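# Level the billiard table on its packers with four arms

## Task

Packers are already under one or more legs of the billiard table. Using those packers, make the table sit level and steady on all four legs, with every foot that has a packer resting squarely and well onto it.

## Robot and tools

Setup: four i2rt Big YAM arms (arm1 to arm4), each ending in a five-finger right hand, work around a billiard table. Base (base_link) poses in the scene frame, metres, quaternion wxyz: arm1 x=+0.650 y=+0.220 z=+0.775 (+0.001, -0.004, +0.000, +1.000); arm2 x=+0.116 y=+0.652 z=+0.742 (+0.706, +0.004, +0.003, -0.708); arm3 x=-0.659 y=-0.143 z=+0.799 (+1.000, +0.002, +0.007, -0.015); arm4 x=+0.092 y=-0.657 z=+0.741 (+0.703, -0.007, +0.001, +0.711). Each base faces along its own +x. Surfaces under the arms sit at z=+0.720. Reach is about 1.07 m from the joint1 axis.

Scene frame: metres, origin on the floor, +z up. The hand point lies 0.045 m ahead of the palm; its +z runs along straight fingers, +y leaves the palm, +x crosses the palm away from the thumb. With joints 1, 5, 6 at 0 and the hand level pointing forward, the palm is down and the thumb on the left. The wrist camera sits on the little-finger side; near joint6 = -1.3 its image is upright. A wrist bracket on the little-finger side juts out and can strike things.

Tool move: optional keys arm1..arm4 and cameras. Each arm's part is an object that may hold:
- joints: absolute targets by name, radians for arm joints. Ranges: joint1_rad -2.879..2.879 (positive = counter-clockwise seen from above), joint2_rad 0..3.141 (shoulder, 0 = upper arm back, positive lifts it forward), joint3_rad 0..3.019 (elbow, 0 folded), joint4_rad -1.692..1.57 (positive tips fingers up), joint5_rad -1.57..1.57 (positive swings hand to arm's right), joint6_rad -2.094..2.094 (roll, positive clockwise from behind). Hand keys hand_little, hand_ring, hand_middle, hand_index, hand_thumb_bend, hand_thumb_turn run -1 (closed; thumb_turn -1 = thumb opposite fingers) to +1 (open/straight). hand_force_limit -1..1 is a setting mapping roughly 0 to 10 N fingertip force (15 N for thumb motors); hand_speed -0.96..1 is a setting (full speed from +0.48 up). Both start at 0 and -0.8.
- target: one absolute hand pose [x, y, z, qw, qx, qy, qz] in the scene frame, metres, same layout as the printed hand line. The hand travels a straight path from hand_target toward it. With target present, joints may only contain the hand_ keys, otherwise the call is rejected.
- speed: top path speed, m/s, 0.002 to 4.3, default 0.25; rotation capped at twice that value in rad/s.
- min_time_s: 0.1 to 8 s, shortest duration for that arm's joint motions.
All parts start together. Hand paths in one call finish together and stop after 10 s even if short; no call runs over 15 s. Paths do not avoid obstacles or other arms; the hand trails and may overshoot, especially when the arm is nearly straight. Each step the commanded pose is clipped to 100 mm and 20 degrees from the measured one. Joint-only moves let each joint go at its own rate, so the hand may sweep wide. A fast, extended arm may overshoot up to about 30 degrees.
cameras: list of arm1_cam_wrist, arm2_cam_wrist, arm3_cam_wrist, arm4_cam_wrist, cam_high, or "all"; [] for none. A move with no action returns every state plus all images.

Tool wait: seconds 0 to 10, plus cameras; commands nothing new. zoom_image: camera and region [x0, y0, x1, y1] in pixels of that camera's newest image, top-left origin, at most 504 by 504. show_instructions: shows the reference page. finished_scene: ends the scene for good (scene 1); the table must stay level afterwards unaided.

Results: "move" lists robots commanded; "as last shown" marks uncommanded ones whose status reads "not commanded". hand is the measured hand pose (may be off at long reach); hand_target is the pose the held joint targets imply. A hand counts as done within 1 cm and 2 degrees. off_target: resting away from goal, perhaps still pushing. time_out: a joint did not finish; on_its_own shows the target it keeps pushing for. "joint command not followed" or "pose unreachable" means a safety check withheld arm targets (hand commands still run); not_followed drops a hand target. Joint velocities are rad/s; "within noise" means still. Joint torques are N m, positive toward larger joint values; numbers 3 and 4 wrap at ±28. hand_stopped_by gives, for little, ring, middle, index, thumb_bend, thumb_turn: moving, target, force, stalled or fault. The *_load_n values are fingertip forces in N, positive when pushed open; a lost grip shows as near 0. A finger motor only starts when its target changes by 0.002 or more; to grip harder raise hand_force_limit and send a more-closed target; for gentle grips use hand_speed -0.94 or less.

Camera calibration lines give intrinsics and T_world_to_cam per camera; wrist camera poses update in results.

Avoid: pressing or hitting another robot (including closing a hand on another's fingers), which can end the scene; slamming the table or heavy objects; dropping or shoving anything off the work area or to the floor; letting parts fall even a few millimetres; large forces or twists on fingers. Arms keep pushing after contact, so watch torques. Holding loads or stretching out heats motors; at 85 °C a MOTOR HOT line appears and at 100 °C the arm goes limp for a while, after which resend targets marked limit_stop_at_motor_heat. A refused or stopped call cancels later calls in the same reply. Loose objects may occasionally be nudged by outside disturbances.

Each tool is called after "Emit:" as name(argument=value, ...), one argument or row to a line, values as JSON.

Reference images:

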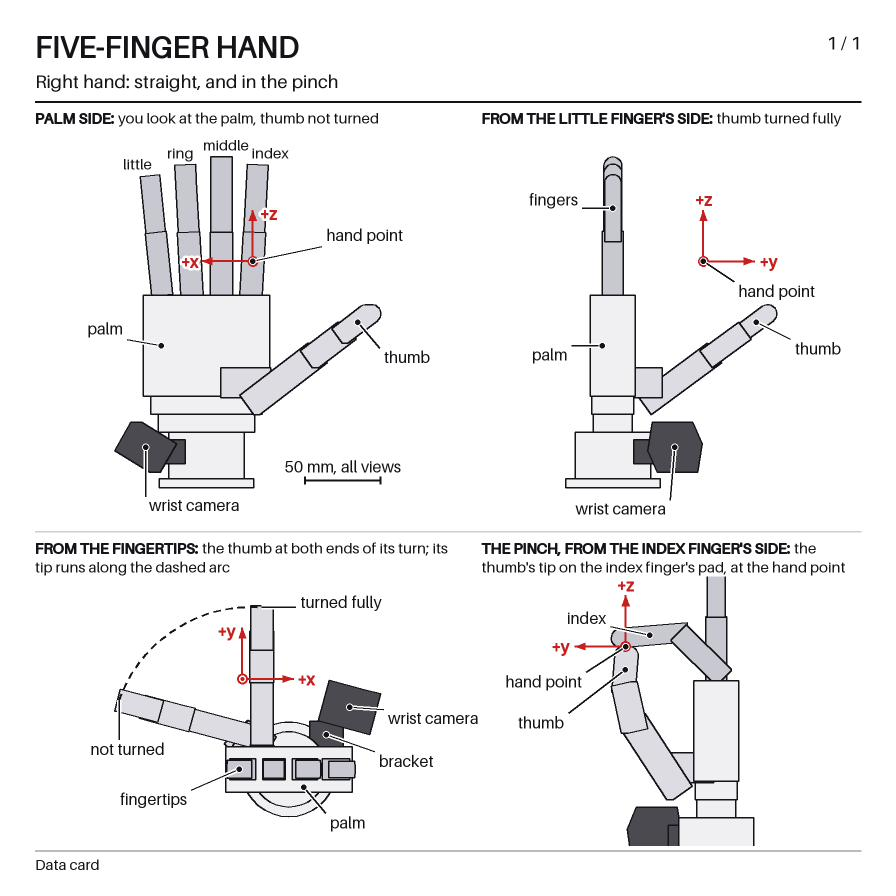

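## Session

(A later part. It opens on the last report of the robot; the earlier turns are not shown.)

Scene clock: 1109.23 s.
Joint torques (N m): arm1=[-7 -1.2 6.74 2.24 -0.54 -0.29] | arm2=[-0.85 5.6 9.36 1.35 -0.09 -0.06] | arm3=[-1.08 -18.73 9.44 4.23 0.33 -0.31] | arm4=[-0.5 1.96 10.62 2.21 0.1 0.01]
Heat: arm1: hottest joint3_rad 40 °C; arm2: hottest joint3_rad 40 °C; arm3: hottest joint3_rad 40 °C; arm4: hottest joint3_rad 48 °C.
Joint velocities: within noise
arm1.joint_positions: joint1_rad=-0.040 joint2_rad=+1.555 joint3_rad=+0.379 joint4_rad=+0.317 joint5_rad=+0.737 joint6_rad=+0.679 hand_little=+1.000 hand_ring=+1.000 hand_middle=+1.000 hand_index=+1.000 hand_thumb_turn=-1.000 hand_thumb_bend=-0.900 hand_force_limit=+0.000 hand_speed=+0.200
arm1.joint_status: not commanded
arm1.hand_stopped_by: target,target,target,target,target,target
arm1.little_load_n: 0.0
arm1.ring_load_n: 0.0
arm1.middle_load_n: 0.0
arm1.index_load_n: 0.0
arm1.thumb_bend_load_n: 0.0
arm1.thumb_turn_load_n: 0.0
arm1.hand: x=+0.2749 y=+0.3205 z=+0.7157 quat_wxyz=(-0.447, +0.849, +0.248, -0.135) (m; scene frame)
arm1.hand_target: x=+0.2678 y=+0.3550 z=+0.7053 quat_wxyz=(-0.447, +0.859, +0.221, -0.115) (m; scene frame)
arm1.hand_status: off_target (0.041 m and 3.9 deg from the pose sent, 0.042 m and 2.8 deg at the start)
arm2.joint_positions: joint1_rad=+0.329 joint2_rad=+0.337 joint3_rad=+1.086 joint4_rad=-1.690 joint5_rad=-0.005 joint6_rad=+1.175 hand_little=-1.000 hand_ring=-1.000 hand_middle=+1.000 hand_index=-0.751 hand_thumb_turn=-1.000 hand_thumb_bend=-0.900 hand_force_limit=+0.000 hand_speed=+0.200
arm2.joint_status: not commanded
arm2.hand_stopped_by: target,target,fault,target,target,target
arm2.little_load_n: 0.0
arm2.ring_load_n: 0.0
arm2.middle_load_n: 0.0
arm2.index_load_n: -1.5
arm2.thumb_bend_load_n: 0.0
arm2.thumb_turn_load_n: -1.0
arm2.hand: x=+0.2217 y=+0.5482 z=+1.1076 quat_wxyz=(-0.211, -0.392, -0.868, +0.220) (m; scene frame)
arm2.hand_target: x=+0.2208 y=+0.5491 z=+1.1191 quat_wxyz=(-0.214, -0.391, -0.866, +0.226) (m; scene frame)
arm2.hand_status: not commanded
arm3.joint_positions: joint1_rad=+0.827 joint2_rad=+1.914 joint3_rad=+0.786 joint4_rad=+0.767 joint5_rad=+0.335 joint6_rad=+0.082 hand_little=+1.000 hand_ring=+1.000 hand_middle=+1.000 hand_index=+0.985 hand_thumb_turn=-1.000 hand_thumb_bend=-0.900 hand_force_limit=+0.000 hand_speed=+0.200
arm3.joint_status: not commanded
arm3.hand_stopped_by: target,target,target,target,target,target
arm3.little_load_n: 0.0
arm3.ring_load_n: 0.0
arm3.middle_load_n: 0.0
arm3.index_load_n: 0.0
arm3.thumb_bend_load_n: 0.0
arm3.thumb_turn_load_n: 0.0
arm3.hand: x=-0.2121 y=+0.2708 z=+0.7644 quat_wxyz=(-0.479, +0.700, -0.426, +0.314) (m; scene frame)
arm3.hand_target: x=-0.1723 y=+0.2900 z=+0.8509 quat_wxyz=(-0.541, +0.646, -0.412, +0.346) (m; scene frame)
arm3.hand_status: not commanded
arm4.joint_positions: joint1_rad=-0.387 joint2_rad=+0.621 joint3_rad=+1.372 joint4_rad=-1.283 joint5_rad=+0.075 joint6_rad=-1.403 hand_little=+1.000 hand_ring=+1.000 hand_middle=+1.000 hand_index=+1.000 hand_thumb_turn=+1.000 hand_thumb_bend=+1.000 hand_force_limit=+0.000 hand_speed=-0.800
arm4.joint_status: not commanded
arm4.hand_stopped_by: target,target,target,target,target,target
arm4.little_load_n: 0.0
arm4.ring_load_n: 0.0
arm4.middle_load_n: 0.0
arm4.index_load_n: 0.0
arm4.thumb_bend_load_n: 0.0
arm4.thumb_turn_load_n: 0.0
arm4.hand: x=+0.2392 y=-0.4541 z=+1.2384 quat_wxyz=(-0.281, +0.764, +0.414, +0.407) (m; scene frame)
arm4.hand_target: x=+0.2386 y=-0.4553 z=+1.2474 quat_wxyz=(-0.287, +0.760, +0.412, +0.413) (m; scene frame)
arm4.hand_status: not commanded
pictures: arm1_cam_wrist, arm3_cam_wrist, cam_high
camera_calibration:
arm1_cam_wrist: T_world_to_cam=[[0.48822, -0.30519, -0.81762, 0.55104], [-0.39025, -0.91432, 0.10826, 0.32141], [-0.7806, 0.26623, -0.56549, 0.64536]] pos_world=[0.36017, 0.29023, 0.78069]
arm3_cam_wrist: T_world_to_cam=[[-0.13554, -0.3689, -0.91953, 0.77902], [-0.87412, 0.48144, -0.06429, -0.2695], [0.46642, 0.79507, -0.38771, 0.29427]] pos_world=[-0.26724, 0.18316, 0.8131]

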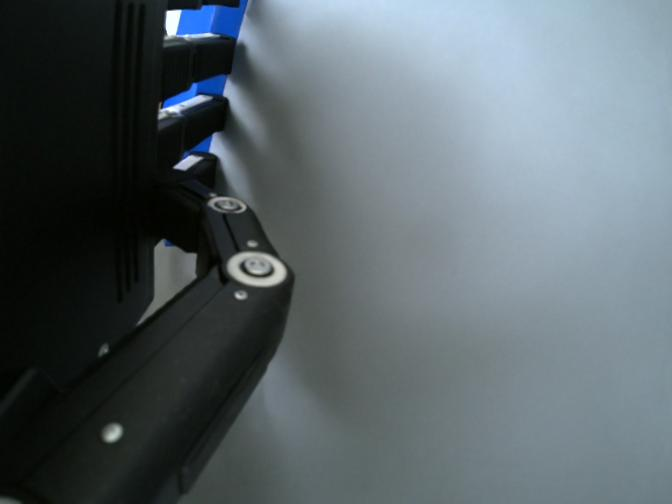

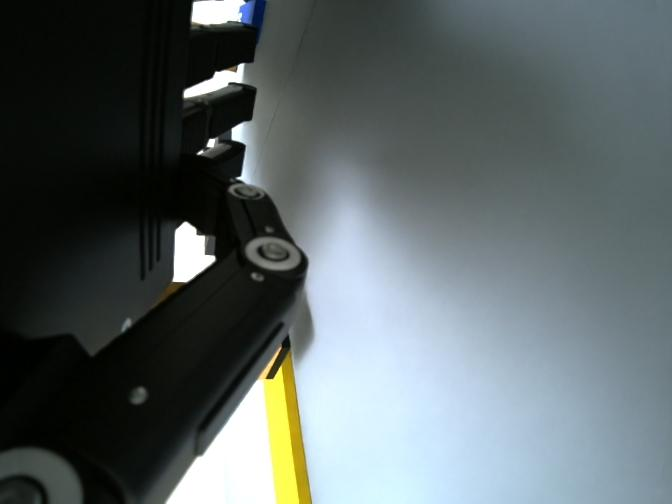

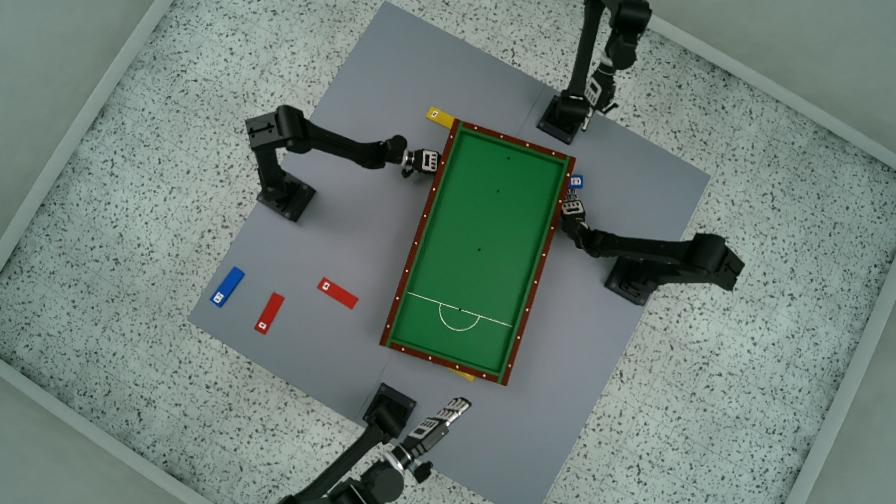

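Emit:
move(
  arm3={"target": [-0.19, 0.285, 0.735, -0.5421, 0.6461, -0.4116, 0.3454], "speed": 0.12},
  cameras=["cam_high"],
)

Emit:
move(
  arm3={"target": [-0.292, 0.237, 0.737, -0.5421, 0.6461, -0.4116, 0.3454], "speed": 0.12},
  cameras=[],
)

Emit:
move(
  arm3={"target": [-0.35, 0.24, 0.79, -0.548, 0.548, -0.4469, 0.4469], "speed": 0.2},
  cameras=["cam_high"],
)

Scene clock: 1124.83 s.
Joint torques (N m): arm1=[-6.53 -1.26 6.75 2.06 -0.31 -0.26] | arm2=[-1.03 4.72 9.33 1.36 -0.19 -0.08] | arm3=[0.56 -11.63 5.04 3.41 -0.06 -0.15] | arm4=[-0.62 2.67 10.62 2.14 0.11 -0.05]
Heat: arm1: hottest joint3_rad 40 °C; arm2: hottest joint3_rad 40 °C; arm3: hottest joint3_rad 41 °C; arm4: hottest joint3_rad 48 °C.
move: arm3 done
Joint velocities: within noise
arm1, arm2, arm4: as last shown
arm1.joint_positions: joint1_rad=-0.044 joint2_rad=+1.556 joint3_rad=+0.379 joint4_rad=+0.322 joint5_rad=+0.732 joint6_rad=+0.676 hand_little=+1.000 hand_ring=+1.000 hand_middle=+1.000 hand_index=+1.000 hand_thumb_turn=-1.000 hand_thumb_bend=-0.900 hand_force_limit=+0.000 hand_speed=+0.200
arm1.hand: x=+0.2744 y=+0.3213 z=+0.7157 quat_wxyz=(-0.447, +0.849, +0.248, -0.137)
arm1.hand_target: x=+0.2679 y=+0.3549 z=+0.7053 quat_wxyz=(-0.447, +0.859, +0.222, -0.115)
arm2.thumb_turn_load_n: -0.5
arm3.joint_positions: joint1_rad=+0.827 joint2_rad=+2.118 joint3_rad=+0.804 joint4_rad=+1.113 joint5_rad=+0.355 joint6_rad=+0.067 hand_little=+1.000 hand_ring=+1.000 hand_middle=+1.000 hand_index=+0.985 hand_thumb_turn=-1.000 hand_thumb_bend=-0.900 hand_force_limit=+0.000 hand_speed=+0.200
arm3.joint_status: not commanded
arm3.hand_stopped_by: target,target,target,target,target,target
arm3.little_load_n: 0.0
arm3.ring_load_n: 0.0
arm3.middle_load_n: 0.0
arm3.index_load_n: 0.0
arm3.thumb_bend_load_n: 0.0
arm3.thumb_turn_load_n: 0.0
arm3.hand: x=-0.1973 y=+0.2796 z=+0.7325 quat_wxyz=(-0.535, +0.652, -0.417, +0.339)
arm3.hand_target: x=-0.1902 y=+0.2848 z=+0.7350 quat_wxyz=(-0.542, +0.646, -0.412, +0.345)
arm3.hand_status: done (0.009 m and 1.4 deg from the pose sent, 0.039 m and 10.3 deg at the start)

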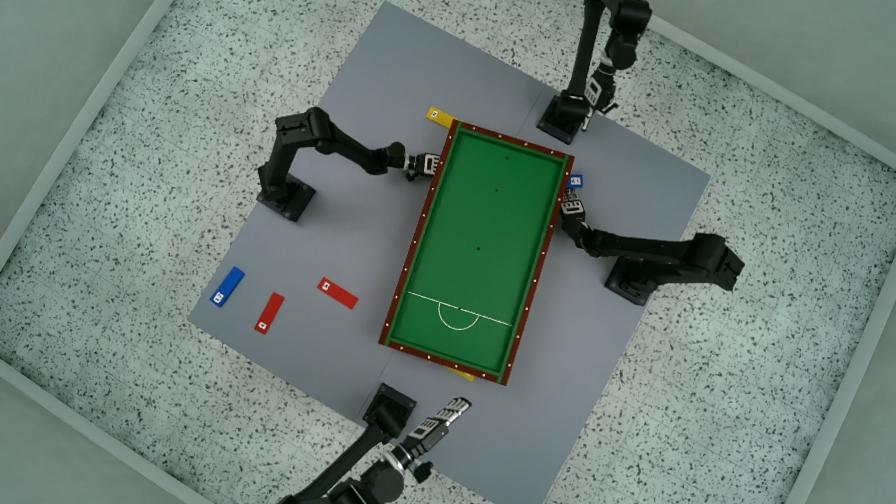

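Scene clock: 1126.53 s.
Joint torques (N m): arm1=[-6.59 -1.32 6.75 2.07 -0.3 -0.26] | arm2=[-1.2 4.66 9.55 1.07 -0.16 -0.03] | arm3=[1.85 -10.93 1.02 3.25 -0.04 0.03] | arm4=[-0.67 2.02 10.54 2.1 0.11 -0.04]
Heat: arm1: hottest joint3_rad 40 °C; arm2: hottest joint3_rad 40 °C; arm3: hottest joint3_rad 41 °C; arm4: hottest joint3_rad 48 °C.
move: arm3 done
Joint velocities: within noise
arm1, arm2, arm4: as last shown
arm1.ring_load_n: -0.5
arm2.thumb_turn_load_n: -1.0
arm3.joint_positions: joint1_rad=+0.932 joint2_rad=+2.086 joint3_rad=+0.542 joint4_rad=+1.334 joint5_rad=+0.466 joint6_rad=+0.067 hand_little=+1.000 hand_ring=+1.000 hand_middle=+1.000 hand_index=+0.985 hand_thumb_turn=-1.000 hand_thumb_bend=-0.900 hand_force_limit=+0.000 hand_speed=+0.200
arm3.joint_status: not commanded
arm3.hand_stopped_by: target,target,target,target,target,target
arm3.little_load_n: 0.0
arm3.ring_load_n: 0.0
arm3.middle_load_n: 0.0
arm3.index_load_n: 0.0
arm3.thumb_bend_load_n: 0.0
arm3.thumb_turn_load_n: 0.0
arm3.hand: x=-0.2909 y=+0.2324 z=+0.7282 quat_wxyz=(-0.530, +0.655, -0.412, +0.348)
arm3.hand_target: x=-0.2919 y=+0.2369 z=+0.7369 quat_wxyz=(-0.542, +0.646, -0.412, +0.345)
arm3.hand_status: done (0.010 m and 1.7 deg from the pose sent, 0.104 m and 1.4 deg at the start)

Scene clock: 1128.00 s.
Joint torques (N m): arm1=[-6.65 -1.26 6.75 2.09 -0.31 -0.26] | arm2=[-1.38 5.25 9.21 1.16 -0.11 -0.1] | arm3=[0.85 -10.23 0.69 2.92 -0.12 -0.16] | arm4=[-0.38 2.49 10.43 2.17 0.13 -0.04]
Heat: arm1: hottest joint3_rad 40 °C; arm2: hottest joint3_rad 40 °C; arm3: hottest joint3_rad 41 °C; arm4: hottest joint3_rad 48 °C.
move: arm3 done
Joint velocities: within noise
arm1, arm2, arm4: as last shown
arm1.little_load_n: -0.5
arm1.ring_load_n: 0.0
arm3.joint_positions: joint1_rad=+1.224 joint2_rad=+2.057 joint3_rad=+0.502 joint4_rad=+1.539 joint5_rad=+0.992 joint6_rad=+0.002 hand_little=+1.000 hand_ring=+1.000 hand_middle=+1.000 hand_index=+0.985 hand_thumb_turn=-1.000 hand_thumb_bend=-0.900 hand_force_limit=+0.000 hand_speed=+0.200
arm3.joint_status: not commanded
arm3.hand_stopped_by: target,target,target,target,target,target
arm3.little_load_n: -0.5
arm3.ring_load_n: 0.0
arm3.middle_load_n: 0.0
arm3.index_load_n: 0.0
arm3.thumb_bend_load_n: 0.0
arm3.thumb_turn_load_n: 0.0
arm3.hand: x=-0.3498 y=+0.2405 z=+0.7843 quat_wxyz=(-0.541, +0.554, -0.450, +0.444)
arm3.hand_target: x=-0.3500 y=+0.2401 z=+0.7900 quat_wxyz=(-0.545, +0.550, -0.449, +0.445)
arm3.hand_status: done (0.006 m and 1.2 deg from the pose sent, 0.086 m and 17.3 deg at the start; a joint's target at an end of its range on 22 of 44 steps)

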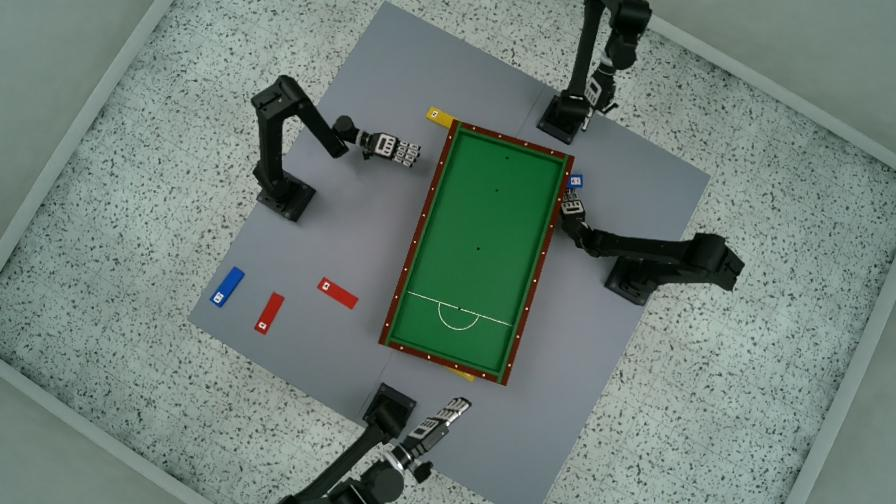

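Emit:
move(
  arm3={"target": [-0.325, 0.318, 0.790, -0.548, 0.548, -0.4469, 0.4469], "speed": 0.2},
  cameras=[],
)

Emit:
move(
  arm3={"target": [-0.25, 0.332, 0.795, -0.548, 0.548, -0.4469, 0.4469], "speed": 0.1},
  cameras=["cam_high", "arm3_cam_wrist"],
)

Scene clock: 1131.37 s.
Joint torques (N m): arm1=[-6.59 -1.26 6.74 2.09 -0.3 -0.26] | arm2=[-0.79 6.48 9.21 1.21 -0.16 -0.04] | arm3=[1.85 -10.17 3.3 1.61 -0.16 -0.13] | arm4=[-0.62 2.2 10.56 2.1 0.12 -0.01]
Heat: arm1: hottest joint3_rad 40 °C; arm2: hottest joint3_rad 40 °C; arm3: hottest joint3_rad 41 °C; arm4: hottest joint3_rad 48 °C.
move: arm3 off_target
Joint velocities: within noise
arm1, arm2, arm4: as last shown
arm1.little_load_n: 0.0
arm3.joint_positions: joint1_rad=+1.231 joint2_rad=+2.072 joint3_rad=+0.712 joint4_rad=+1.408 joint5_rad=+1.004 joint6_rad=-0.012 hand_little=+1.000 hand_ring=+1.000 hand_middle=+1.000 hand_index=+0.985 hand_thumb_turn=-1.000 hand_thumb_bend=-0.900 hand_force_limit=+0.000 hand_speed=+0.200
arm3.joint_status: not commanded
arm3.hand_stopped_by: target,target,target,target,target,target
arm3.little_load_n: 0.0
arm3.ring_load_n: 0.0
arm3.middle_load_n: -0.5
arm3.index_load_n: 0.0
arm3.thumb_bend_load_n: 0.5
arm3.thumb_turn_load_n: 0.0
arm3.hand: x=-0.3217 y=+0.3160 z=+0.8015 quat_wxyz=(-0.558, +0.535, -0.455, +0.442)
arm3.hand_target: x=-0.3251 y=+0.3177 z=+0.7902 quat_wxyz=(-0.548, +0.548, -0.447, +0.447)
arm3.hand_status: off_target (0.012 m and 2.2 deg from the pose sent, 0.082 m and 1.2 deg at the start)
arm4.middle_load_n: -0.5

Scene clock: 1132.67 s.
Joint torques (N m): arm1=[-6.48 -1.32 6.74 2.02 -0.23 -0.26] | arm2=[-1.32 5.95 9.32 1.35 -0.12 -0.06] | arm3=[-3.96 -10.75 8.09 0.96 -1.26 -0.12] | arm4=[-0.44 2.08 10.55 2.03 0.14 -0.02]
Heat: arm1: hottest joint3_rad 40 °C; arm2: hottest joint3_rad 40 °C; arm3: hottest joint3_rad 41 °C; arm4: hottest joint3_rad 48 °C.
move: arm3 off_target
Joint velocities: within noise
arm1, arm2, arm4: as last shown
arm1.joint_positions: joint1_rad=-0.046 joint2_rad=+1.556 joint3_rad=+0.379 joint4_rad=+0.324 joint5_rad=+0.730 joint6_rad=+0.675 hand_little=+1.000 hand_ring=+1.000 hand_middle=+1.000 hand_index=+1.000 hand_thumb_turn=-1.000 hand_thumb_bend=-0.900 hand_force_limit=+0.000 hand_speed=+0.200
arm1.thumb_bend_load_n: 0.5
arm1.hand: x=+0.2740 y=+0.3216 z=+0.7158 quat_wxyz=(-0.446, +0.849, +0.247, -0.137)
arm1.hand_target: x=+0.2678 y=+0.3549 z=+0.7053 quat_wxyz=(-0.447, +0.859, +0.222, -0.115)
arm2.ring_load_n: 0.5
arm3.joint_positions: joint1_rad=+1.152 joint2_rad=+2.079 joint3_rad=+0.773 joint4_rad=+1.319 joint5_rad=+0.892 joint6_rad=-0.012 hand_little=+1.000 hand_ring=+1.000 hand_middle=+1.000 hand_index=+0.985 hand_thumb_turn=-1.000 hand_thumb_bend=-0.900 hand_force_limit=+0.000 hand_speed=+0.200
arm3.joint_status: not commanded
arm3.hand_stopped_by: target,target,target,target,target,target
arm3.little_load_n: 0.0
arm3.ring_load_n: 0.0
arm3.middle_load_n: 0.5
arm3.index_load_n: 0.0
arm3.thumb_bend_load_n: 0.0
arm3.thumb_turn_load_n: 0.0
arm3.hand: x=-0.2848 y=+0.3270 z=+0.7971 quat_wxyz=(-0.554, +0.554, -0.442, +0.437)
arm3.hand_target: x=-0.2516 y=+0.3293 z=+0.7964 quat_wxyz=(-0.548, +0.548, -0.447, +0.447)
arm3.hand_status: off_target (0.035 m and 1.6 deg from the pose sent, 0.074 m and 2.2 deg at the start)
arm4.middle_load_n: 0.0
pictures: arm3_cam_wrist, cam_high
arm3_cam_wrist: T_world_to_cam=[[0.10159, -0.22178, -0.96979, 0.87939], [-0.69839, 0.67834, -0.22829, -0.24163], [0.70847, 0.70048, -0.08598, 0.15562]] pos_world=[-0.36834, 0.24993, 0.81104]

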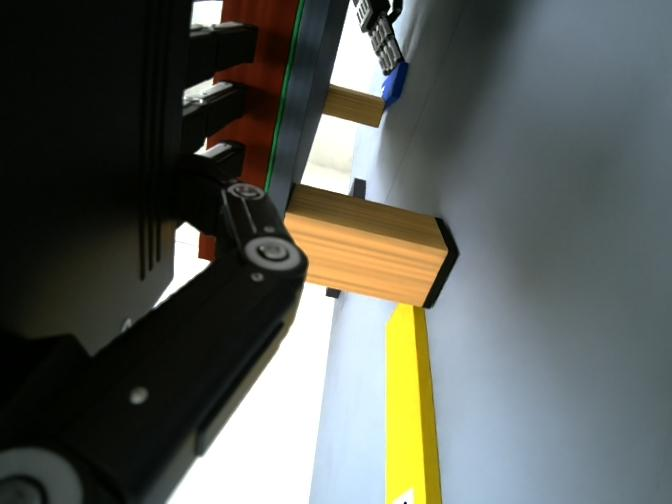

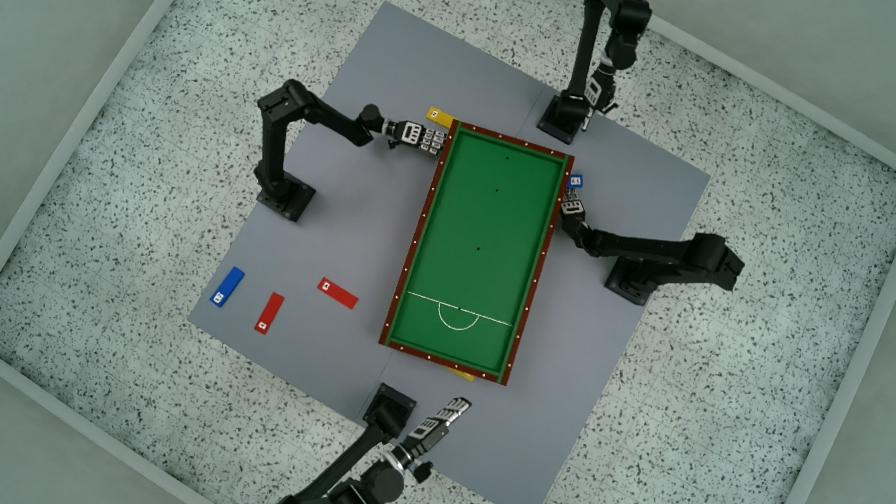

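Emit:
zoom_image(
  camera="arm3_cam_wrist",
  region=[310, 40, 470, 180],
)

Emit:
move(
  arm3={"target": [-0.21, 0.338, 0.797, -0.548, 0.548, -0.4469, 0.4469], "speed": 0.05},
  cameras=["cam_high", "arm3_cam_wrist"],
)

Emit:
zoom_image(
  camera="arm3_cam_wrist",
  region=[310, 40, 470, 180],
)

Scaled by 3.150 from the camera's image (finer frame: 960x720).

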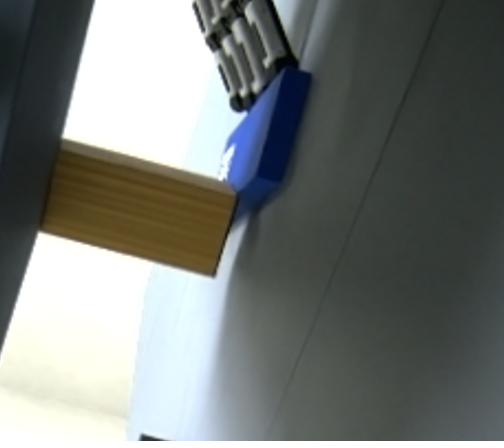

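Scene clock: 1137.07 s.
Joint torques (N m): arm1=[-6.48 -1.32 6.74 2 -0.23 -0.17] | arm2=[-1.14 5.6 9.62 1.36 -0.15 -0.08] | arm3=[-4.25 -10.17 9.77 0.9 -0.95 -0.11] | arm4=[-0.21 2.49 10.58 2.11 0.1 -0.02]
Heat: arm1: hottest joint3_rad 40 °C; arm2: hottest joint3_rad 40 °C; arm3: hottest joint3_rad 41 °C; arm4: hottest joint3_rad 48 °C.
move: arm3 off_target
Joint velocities: within noise
arm1, arm2, arm4: as last shown
arm1.joint_positions: joint1_rad=-0.046 joint2_rad=+1.556 joint3_rad=+0.379 joint4_rad=+0.325 joint5_rad=+0.730 joint6_rad=+0.666 hand_little=+1.000 hand_ring=+1.000 hand_middle=+1.000 hand_index=+1.000 hand_thumb_turn=-1.000 hand_thumb_bend=-0.900 hand_force_limit=+0.000 hand_speed=+0.200
arm1.middle_load_n: 0.5
arm1.thumb_bend_load_n: 0.0
arm1.hand: x=+0.2745 y=+0.3218 z=+0.7155 quat_wxyz=(-0.447, +0.848, +0.251, -0.136)
arm1.hand_target: x=+0.2678 y=+0.3550 z=+0.7053 quat_wxyz=(-0.447, +0.859, +0.221, -0.115)
arm2.ring_load_n: 0.0
arm2.thumb_turn_load_n: -0.5
arm3.joint_positions: joint1_rad=+1.090 joint2_rad=+2.083 joint3_rad=+0.830 joint4_rad=+1.267 joint5_rad=+0.818 joint6_rad=-0.012 hand_little=+1.000 hand_ring=+1.000 hand_middle=+1.000 hand_index=+0.985 hand_thumb_turn=-1.000 hand_thumb_bend=-0.900 hand_force_limit=+0.000 hand_speed=+0.200
arm3.joint_status: not commanded
arm3.hand_stopped_by: target,target,target,target,target,target
arm3.little_load_n: 0.0
arm3.ring_load_n: 0.0
arm3.middle_load_n: 0.5
arm3.index_load_n: 0.0
arm3.thumb_bend_load_n: 0.0
arm3.thumb_turn_load_n: 0.0
arm3.hand: x=-0.2516 y=+0.3348 z=+0.8025 quat_wxyz=(-0.557, +0.556, -0.438, +0.434)
arm3.hand_target: x=-0.2126 y=+0.3343 z=+0.7987 quat_wxyz=(-0.548, +0.548, -0.447, +0.447)
arm3.hand_status: off_target (0.042 m and 2.3 deg from the pose sent, 0.076 m and 1.6 deg at the start)
pictures: arm3_cam_wrist, cam_high
arm3_cam_wrist: T_world_to_cam=[[0.10619, -0.21887, -0.96996, 0.88328], [-0.70613, 0.67019, -0.22853, -0.22146], [0.70008, 0.70918, -0.08338, 0.11999]] pos_world=[-0.33417, 0.25665, 0.81615]

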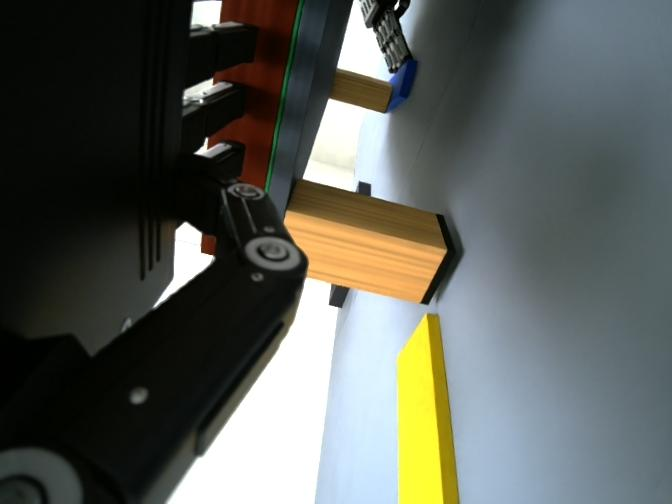

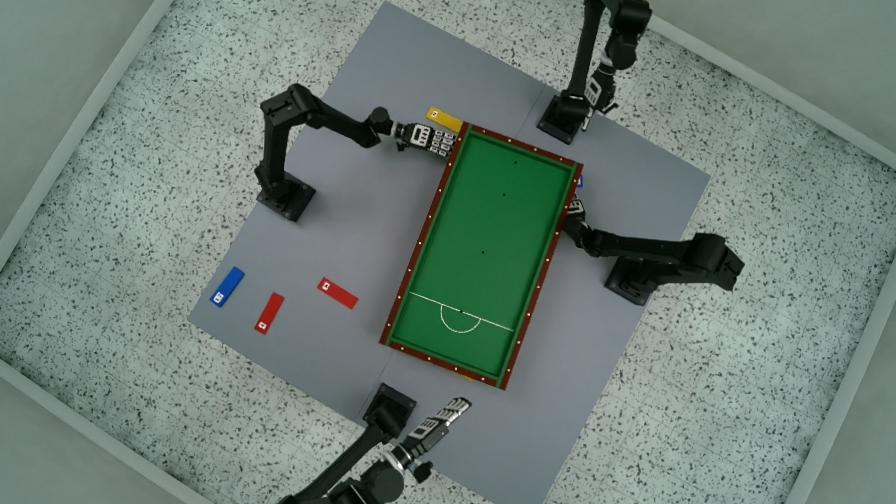

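Scaled by 3.150 from the camera's image (finer frame: 960x720).

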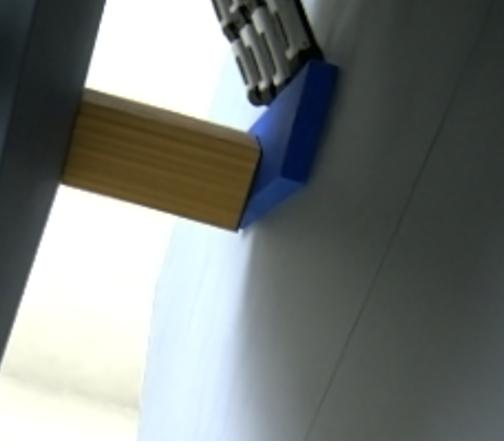

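Emit:
zoom_image(
  camera="cam_high",
  region=[540, 140, 620, 240],
)

Emit:
zoom_image(
  camera="cam_high",
  region=[410, 90, 510, 190],
)

Scaled by 5.040.

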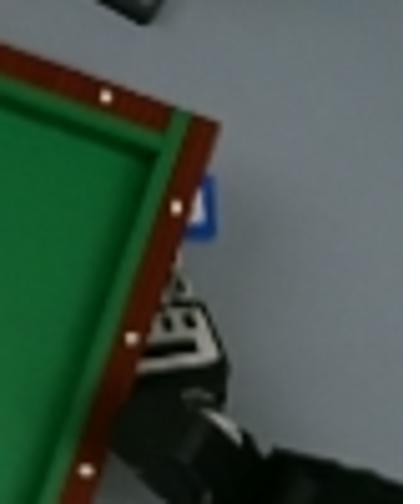

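Scaled by 5.040.

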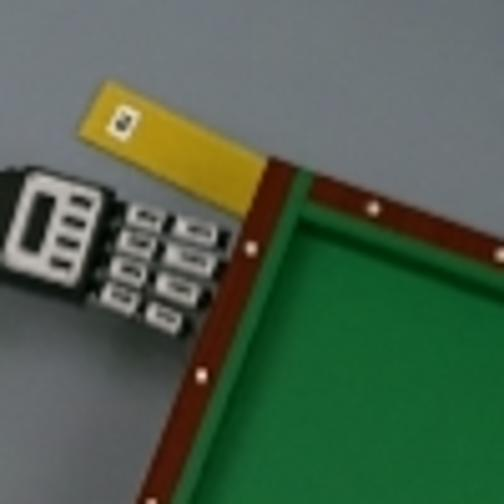

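Emit:
move(
  arm1={"target": [0.250, 0.378, 0.700, 0.4470, -0.8587, -0.2221, 0.1156], "speed": 0.05},
  cameras=["cam_high", "arm3_cam_wrist"],
)

Emit:
zoom_image(
  camera="arm3_cam_wrist",
  region=[310, 40, 470, 180],
)

Emit:
zoom_image(
  camera="cam_high",
  region=[540, 140, 620, 240],
)

Scene clock: 1145.83 s.
Joint torques (N m): arm1=[-9.29 0.26 8.69 2.32 -0.45 -0.18] | arm2=[-1.14 5.66 9.59 1.2 -0.13 -0.11] | arm3=[-4.07 -10.29 9.57 0.99 -0.77 -0.1] | arm4=[-0.09 1.9 10.59 2.13 0.12 -0.01]
Heat: arm1: hottest joint3_rad 40 °C; arm2: hottest joint3_rad 40 °C; arm3: hottest joint3_rad 41 °C; arm4: hottest joint3_rad 48 °C.
move: arm1 off_target
Joint velocities: within noise
arm1.joint_positions: joint1_rad=-0.072 joint2_rad=+1.556 joint3_rad=+0.379 joint4_rad=+0.347 joint5_rad=+0.696 joint6_rad=+0.609 hand_little=+1.000 hand_ring=+1.000 hand_middle=+1.000 hand_index=+1.000 hand_thumb_turn=-1.000 hand_thumb_bend=-0.900 hand_force_limit=+0.000 hand_speed=+0.200
arm1.joint_status: not commanded
arm1.hand_stopped_by: target,target,target,target,target,target
arm1.little_load_n: 0.0
arm1.ring_load_n: -0.5
arm1.middle_load_n: 0.5
arm1.index_load_n: 0.0
arm1.thumb_bend_load_n: 0.0
arm1.thumb_turn_load_n: 0.0
arm1.hand: x=+0.2736 y=+0.3268 z=+0.7154 quat_wxyz=(-0.444, +0.845, +0.267, -0.135)
arm1.hand_target: x=+0.2590 y=+0.3746 z=+0.7062 quat_wxyz=(-0.448, +0.859, +0.222, -0.115)
arm1.hand_status: off_target (0.058 m and 5.8 deg from the pose sent, 0.063 m and 4.2 deg at the start)
arm2, arm3, arm4: as last shown
arm2.thumb_turn_load_n: -1.0
arm3.joint_positions: joint1_rad=+1.090 joint2_rad=+2.084 joint3_rad=+0.832 joint4_rad=+1.264 joint5_rad=+0.814 joint6_rad=-0.012 hand_little=+1.000 hand_ring=+1.000 hand_middle=+1.000 hand_index=+0.985 hand_thumb_turn=-1.000 hand_thumb_bend=-0.900 hand_force_limit=+0.000 hand_speed=+0.200
arm3.hand: x=-0.2517 y=+0.3361 z=+0.8016 quat_wxyz=(-0.558, +0.558, -0.437, +0.433)
pictures: arm3_cam_wrist, cam_high
arm3_cam_wrist: T_world_to_cam=[[0.10599, -0.22061, -0.96959, 0.88296], [-0.70949, 0.66641, -0.22919, -0.22168], [0.6967, 0.7122, -0.08589, 0.11917]] pos_world=[-0.33388, 0.25765, 0.81554]

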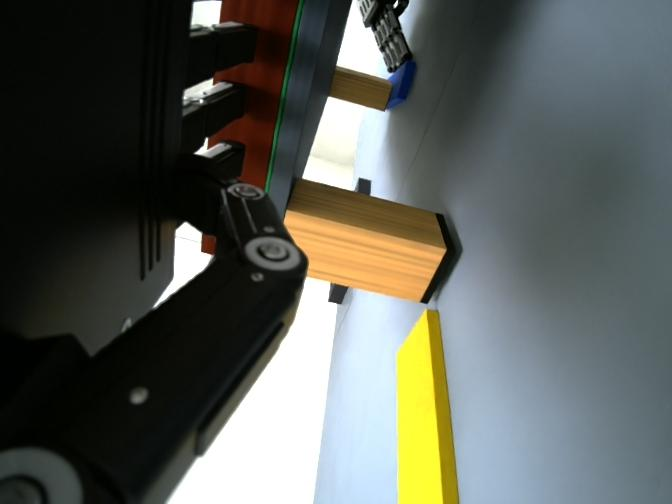

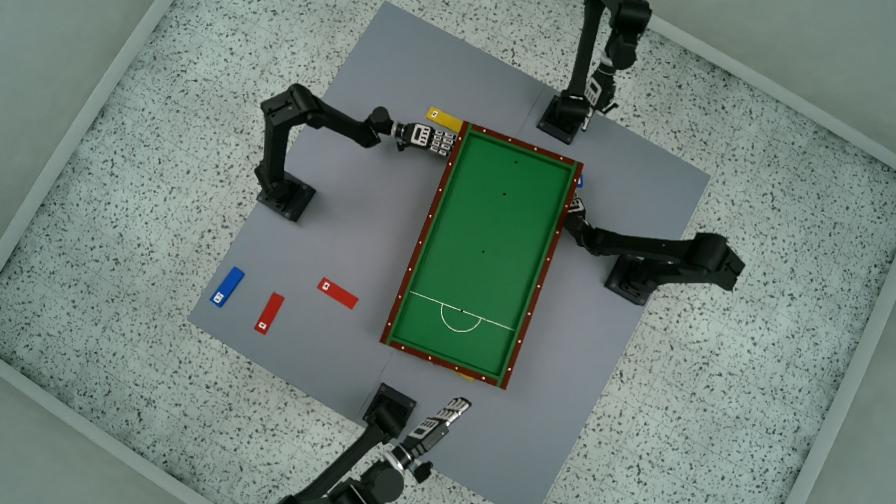

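Scaled by 3.150 from the camera's image (finer frame: 960x720).

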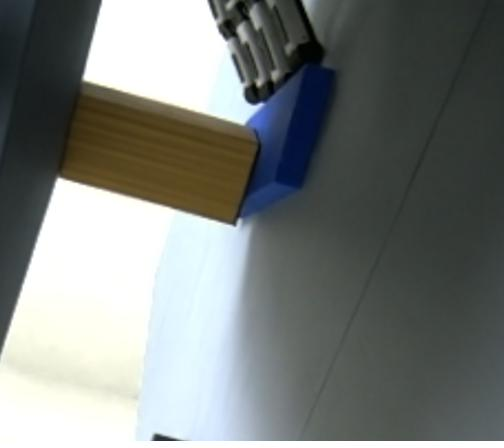

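Scaled by 5.040.

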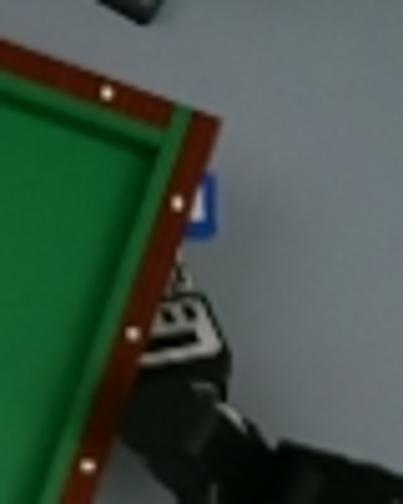

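Emit:
move(
  arm3={"target": [-0.192, 0.339, 0.797, -0.548, 0.548, -0.4469, 0.4469], "speed": 0.04},
  arm1={"target": [0.250, 0.383, 0.698, 0.4470, -0.8587, -0.2221, 0.1156], "speed": 0.04},
  cameras=["cam_high", "arm3_cam_wrist"],
)

Emit:
zoom_image(
  camera="arm3_cam_wrist",
  region=[310, 40, 470, 180],
)

Emit:
zoom_image(
  camera="cam_high",
  region=[540, 140, 620, 240],
)

Scene clock: 1175.40 s.
Joint torques (N m): arm1=[-9.93 0.79 8.88 2.29 -0.42 -0.17] | arm2=[-0.73 5.77 9.43 0.96 -0.12 -0.11] | arm3=[-6.07 -10.23 11.03 0.69 -1.03 -0.12] | arm4=[-0.67 2.49 10.59 2.07 0.08 -0.03]
Heat: arm1: hottest joint3_rad 41 °C; arm2: hottest joint3_rad 41 °C; arm3: hottest joint3_rad 41 °C; arm4: hottest joint3_rad 48 °C.
move: arm1 off_target; arm3 off_target
Joint velocities: within noise
arm1.joint_positions: joint1_rad=-0.078 joint2_rad=+1.556 joint3_rad=+0.374 joint4_rad=+0.364 joint5_rad=+0.685 joint6_rad=+0.596 hand_little=+1.000 hand_ring=+1.000 hand_middle=+1.000 hand_index=+1.000 hand_thumb_turn=-1.000 hand_thumb_bend=-0.900 hand_force_limit=+0.000 hand_speed=+0.200
arm1.joint_status: not commanded
arm1.hand_stopped_by: target,target,target,target,target,target
arm1.little_load_n: 0.0
arm1.ring_load_n: -1.0
arm1.middle_load_n: 0.5
arm1.index_load_n: 0.0
arm1.thumb_bend_load_n: 0.0
arm1.thumb_turn_load_n: 0.0
arm1.hand: x=+0.2738 y=+0.3276 z=+0.7155 quat_wxyz=(-0.444, +0.843, +0.269, -0.139)
arm1.hand_target: x=+0.2602 y=+0.3789 z=+0.7049 quat_wxyz=(-0.448, +0.859, +0.222, -0.115)
arm1.hand_status: off_target (0.063 m and 6.3 deg from the pose sent, 0.063 m and 5.8 deg at the start)
arm2.joint_positions: joint1_rad=+0.329 joint2_rad=+0.337 joint3_rad=+1.086 joint4_rad=-1.690 joint5_rad=-0.005 joint6_rad=+1.175 hand_little=-1.000 hand_ring=-1.000 hand_middle=+1.000 hand_index=-0.751 hand_thumb_turn=-1.000 hand_thumb_bend=-0.900 hand_force_limit=+0.000 hand_speed=+0.200
arm2.joint_status: not commanded
arm2.hand_stopped_by: target,target,fault,target,target,target
arm2.little_load_n: 0.0
arm2.ring_load_n: 0.0
arm2.middle_load_n: 0.0
arm2.index_load_n: -1.5
arm2.thumb_bend_load_n: 0.0
arm2.thumb_turn_load_n: -1.0
arm2.hand: x=+0.2217 y=+0.5482 z=+1.1076 quat_wxyz=(-0.211, -0.392, -0.868, +0.220)
arm2.hand_target: x=+0.2208 y=+0.5491 z=+1.1191 quat_wxyz=(-0.214, -0.391, -0.866, +0.226)
arm2.hand_status: not commanded
arm3.joint_positions: joint1_rad=+1.079 joint2_rad=+2.084 joint3_rad=+0.838 joint4_rad=+1.253 joint5_rad=+0.792 joint6_rad=-0.012 hand_little=+1.000 hand_ring=+1.000 hand_middle=+1.000 hand_index=+0.985 hand_thumb_turn=-1.000 hand_thumb_bend=-0.900 hand_force_limit=+0.000 hand_speed=+0.200
arm3.joint_status: not commanded
arm3.hand_stopped_by: target,target,target,target,target,target
arm3.little_load_n: 0.0
arm3.ring_load_n: 0.0
arm3.middle_load_n: 1.0
arm3.index_load_n: 0.0
arm3.thumb_bend_load_n: 0.0
arm3.thumb_turn_load_n: 0.0
arm3.hand: x=-0.2472 y=+0.3370 z=+0.8010 quat_wxyz=(-0.558, +0.562, -0.433, +0.430)
arm3.hand_target: x=-0.1962 y=+0.3330 z=+0.7998 quat_wxyz=(-0.548, +0.548, -0.447, +0.447)
arm3.hand_status: off_target (0.055 m and 3.2 deg from the pose sent, 0.060 m and 2.5 deg at the start)
arm4.joint_positions: joint1_rad=-0.387 joint2_rad=+0.621 joint3_rad=+1.372 joint4_rad=-1.283 joint5_rad=+0.075 joint6_rad=-1.403 hand_little=+1.000 hand_ring=+1.000 hand_middle=+1.000 hand_index=+1.000 hand_thumb_turn=+1.000 hand_thumb_bend=+1.000 hand_force_limit=+0.000 hand_speed=-0.800
arm4.joint_status: not commanded
arm4.hand_stopped_by: target,target,target,target,target,target
arm4.little_load_n: 0.0
arm4.ring_load_n: 0.0
arm4.middle_load_n: 0.0
arm4.index_load_n: 0.0
arm4.thumb_bend_load_n: 0.0
arm4.thumb_turn_load_n: 0.0
arm4.hand: x=+0.2392 y=-0.4541 z=+1.2384 quat_wxyz=(-0.281, +0.764, +0.414, +0.407)
arm4.hand_target: x=+0.2386 y=-0.4553 z=+1.2474 quat_wxyz=(-0.287, +0.760, +0.412, +0.413)
arm4.hand_status: not commanded
pictures: arm3_cam_wrist, cam_high
arm3_cam_wrist: T_world_to_cam=[[0.10607, -0.22393, -0.96882, 0.88266], [-0.71713, 0.65771, -0.23053, -0.21712], [0.68882, 0.71922, -0.09082, 0.11496]] pos_world=[-0.32851, 0.25777, 0.81552]

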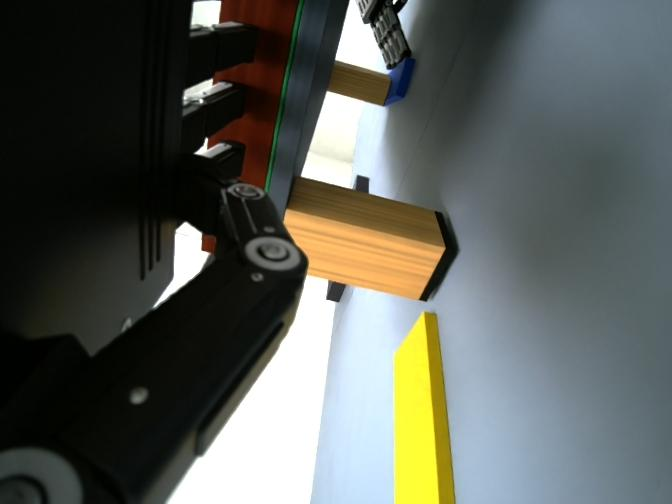

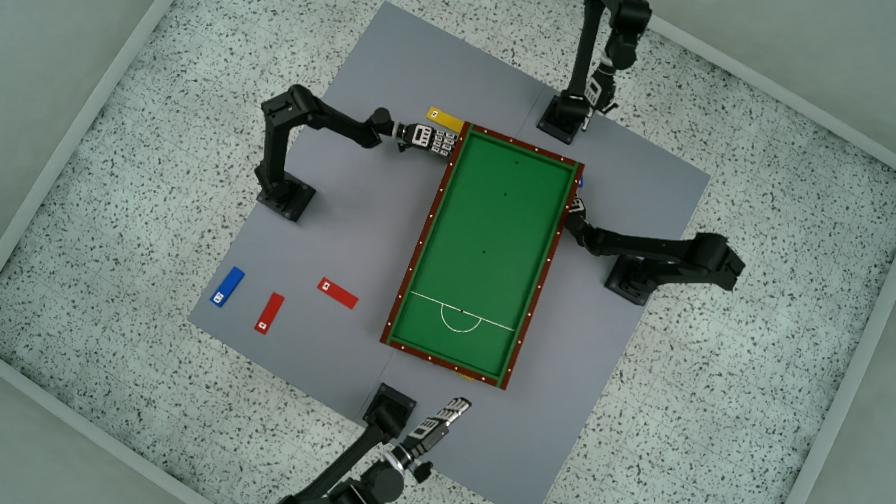

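Scaled by 3.150 from the camera's image (finer frame: 960x720).

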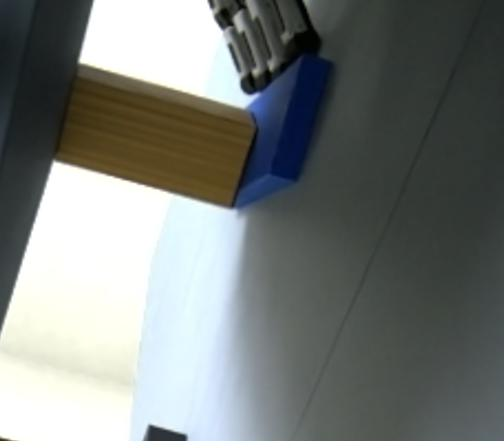

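Scaled by 5.040.

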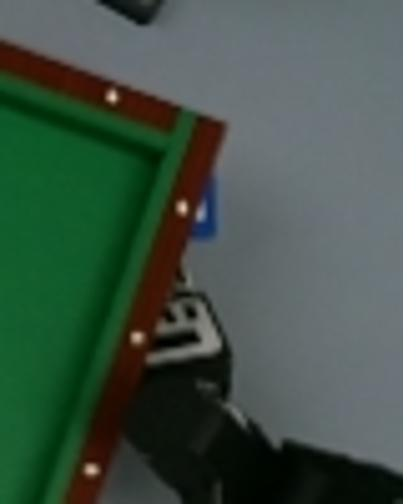

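Emit:
move(
  arm3={"target": [-0.162, 0.345, 0.797, -0.548, 0.548, -0.4469, 0.4469], "speed": 0.04},
  cameras=["cam_high", "arm3_cam_wrist"],
)

Emit:
zoom_image(
  camera="arm3_cam_wrist",
  region=[310, 40, 470, 180],
)

Emit:
zoom_image(
  camera="cam_high",
  region=[540, 140, 620, 240],
)

Scene clock: 1180.30 s.
Joint torques (N m): arm1=[-9.64 0.79 9.24 1.84 -0.14 -0.16] | arm2=[-0.56 6.12 9.47 1.03 -0.18 -0.05] | arm3=[-8.41 -9.58 14.04 0.2 -1.51 -0.11] | arm4=[-0.5 2.26 10.52 2.06 0.07 -0.03]
Heat: arm1: hottest joint3_rad 42 °C; arm2: hottest joint3_rad 41 °C; arm3: hottest joint3_rad 41 °C; arm4: hottest joint3_rad 48 °C.
move: arm3 off_target
Joint velocities: within noise
arm1, arm2, arm4: as last shown
arm1.joint_positions: joint1_rad=-0.082 joint2_rad=+1.556 joint3_rad=+0.369 joint4_rad=+0.377 joint5_rad=+0.679 joint6_rad=+0.594 hand_little=+1.000 hand_ring=+1.000 hand_middle=+1.000 hand_index=+1.000 hand_thumb_turn=-1.000 hand_thumb_bend=-0.900 hand_force_limit=+0.000 hand_speed=+0.200
arm1.middle_load_n: 1.0
arm1.index_load_n: 0.5
arm1.thumb_bend_load_n: 0.5
arm1.hand: x=+0.2741 y=+0.3278 z=+0.7155 quat_wxyz=(-0.443, +0.843, +0.269, -0.142)
arm1.hand_target: x=+0.2602 y=+0.3789 z=+0.7049 quat_wxyz=(-0.447, +0.859, +0.222, -0.115)
arm3.joint_positions: joint1_rad=+1.066 joint2_rad=+2.086 joint3_rad=+0.845 joint4_rad=+1.232 joint5_rad=+0.762 joint6_rad=-0.012 hand_little=+1.000 hand_ring=+1.000 hand_middle=+1.000 hand_index=+0.985 hand_thumb_turn=-1.000 hand_thumb_bend=-0.900 hand_force_limit=+0.000 hand_speed=+0.200
arm3.joint_status: not commanded
arm3.hand_stopped_by: target,target,target,target,target,target
arm3.little_load_n: 0.0
arm3.ring_load_n: -0.5
arm3.middle_load_n: 1.0
arm3.index_load_n: -0.5
arm3.thumb_bend_load_n: 0.0
arm3.thumb_turn_load_n: 0.0
arm3.hand: x=-0.2425 y=+0.3381 z=+0.7975 quat_wxyz=(-0.556, +0.571, -0.428, +0.426)
arm3.hand_target: x=-0.1705 y=+0.3331 z=+0.8026 quat_wxyz=(-0.548, +0.547, -0.446, +0.448)
arm3.hand_status: off_target (0.081 m and 4.3 deg from the pose sent, 0.086 m and 3.2 deg at the start)
pictures: arm3_cam_wrist, cam_high
arm3_cam_wrist: T_world_to_cam=[[0.10235, -0.23495, -0.9666, 0.88004], [-0.73, 0.64235, -0.23343, -0.21091], [0.67574, 0.72951, -0.10577, 0.1159]] pos_world=[-0.32235, 0.25769, 0.81368]

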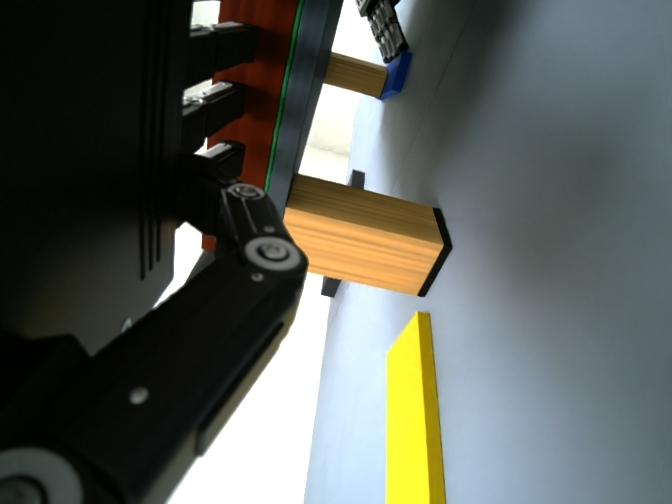

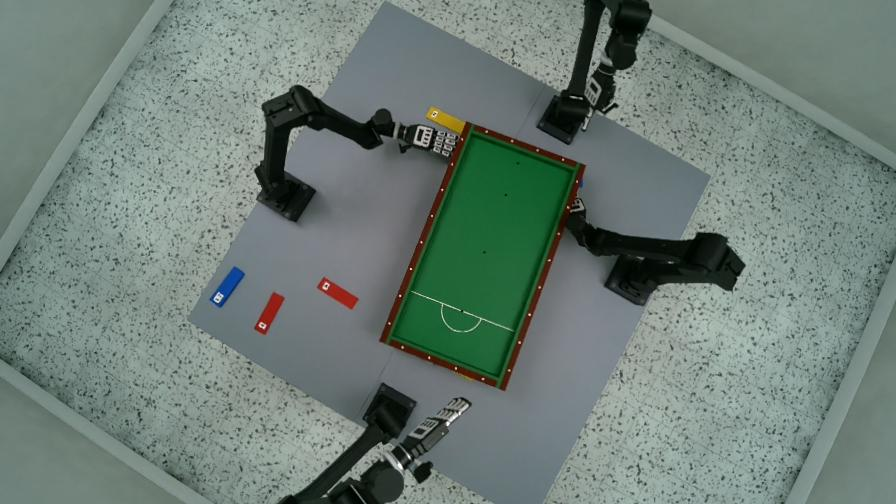

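Scaled by 3.150 from the camera's image (finer frame: 960x720).

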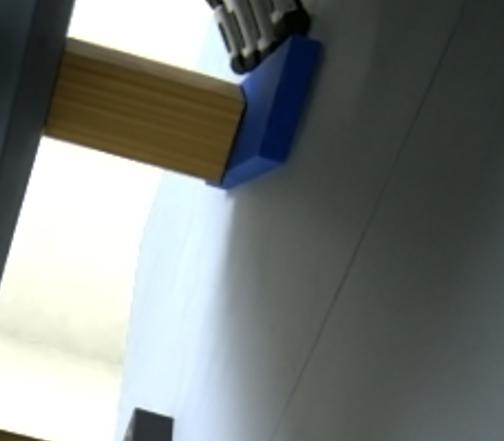

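Scaled by 5.040.

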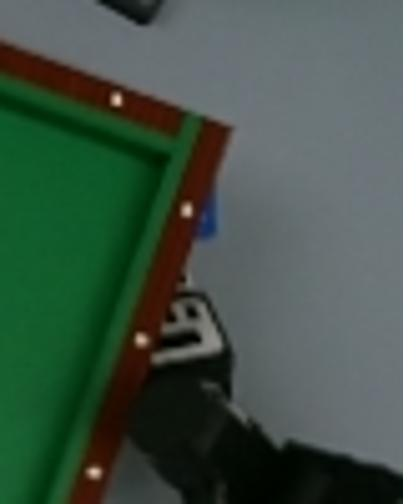

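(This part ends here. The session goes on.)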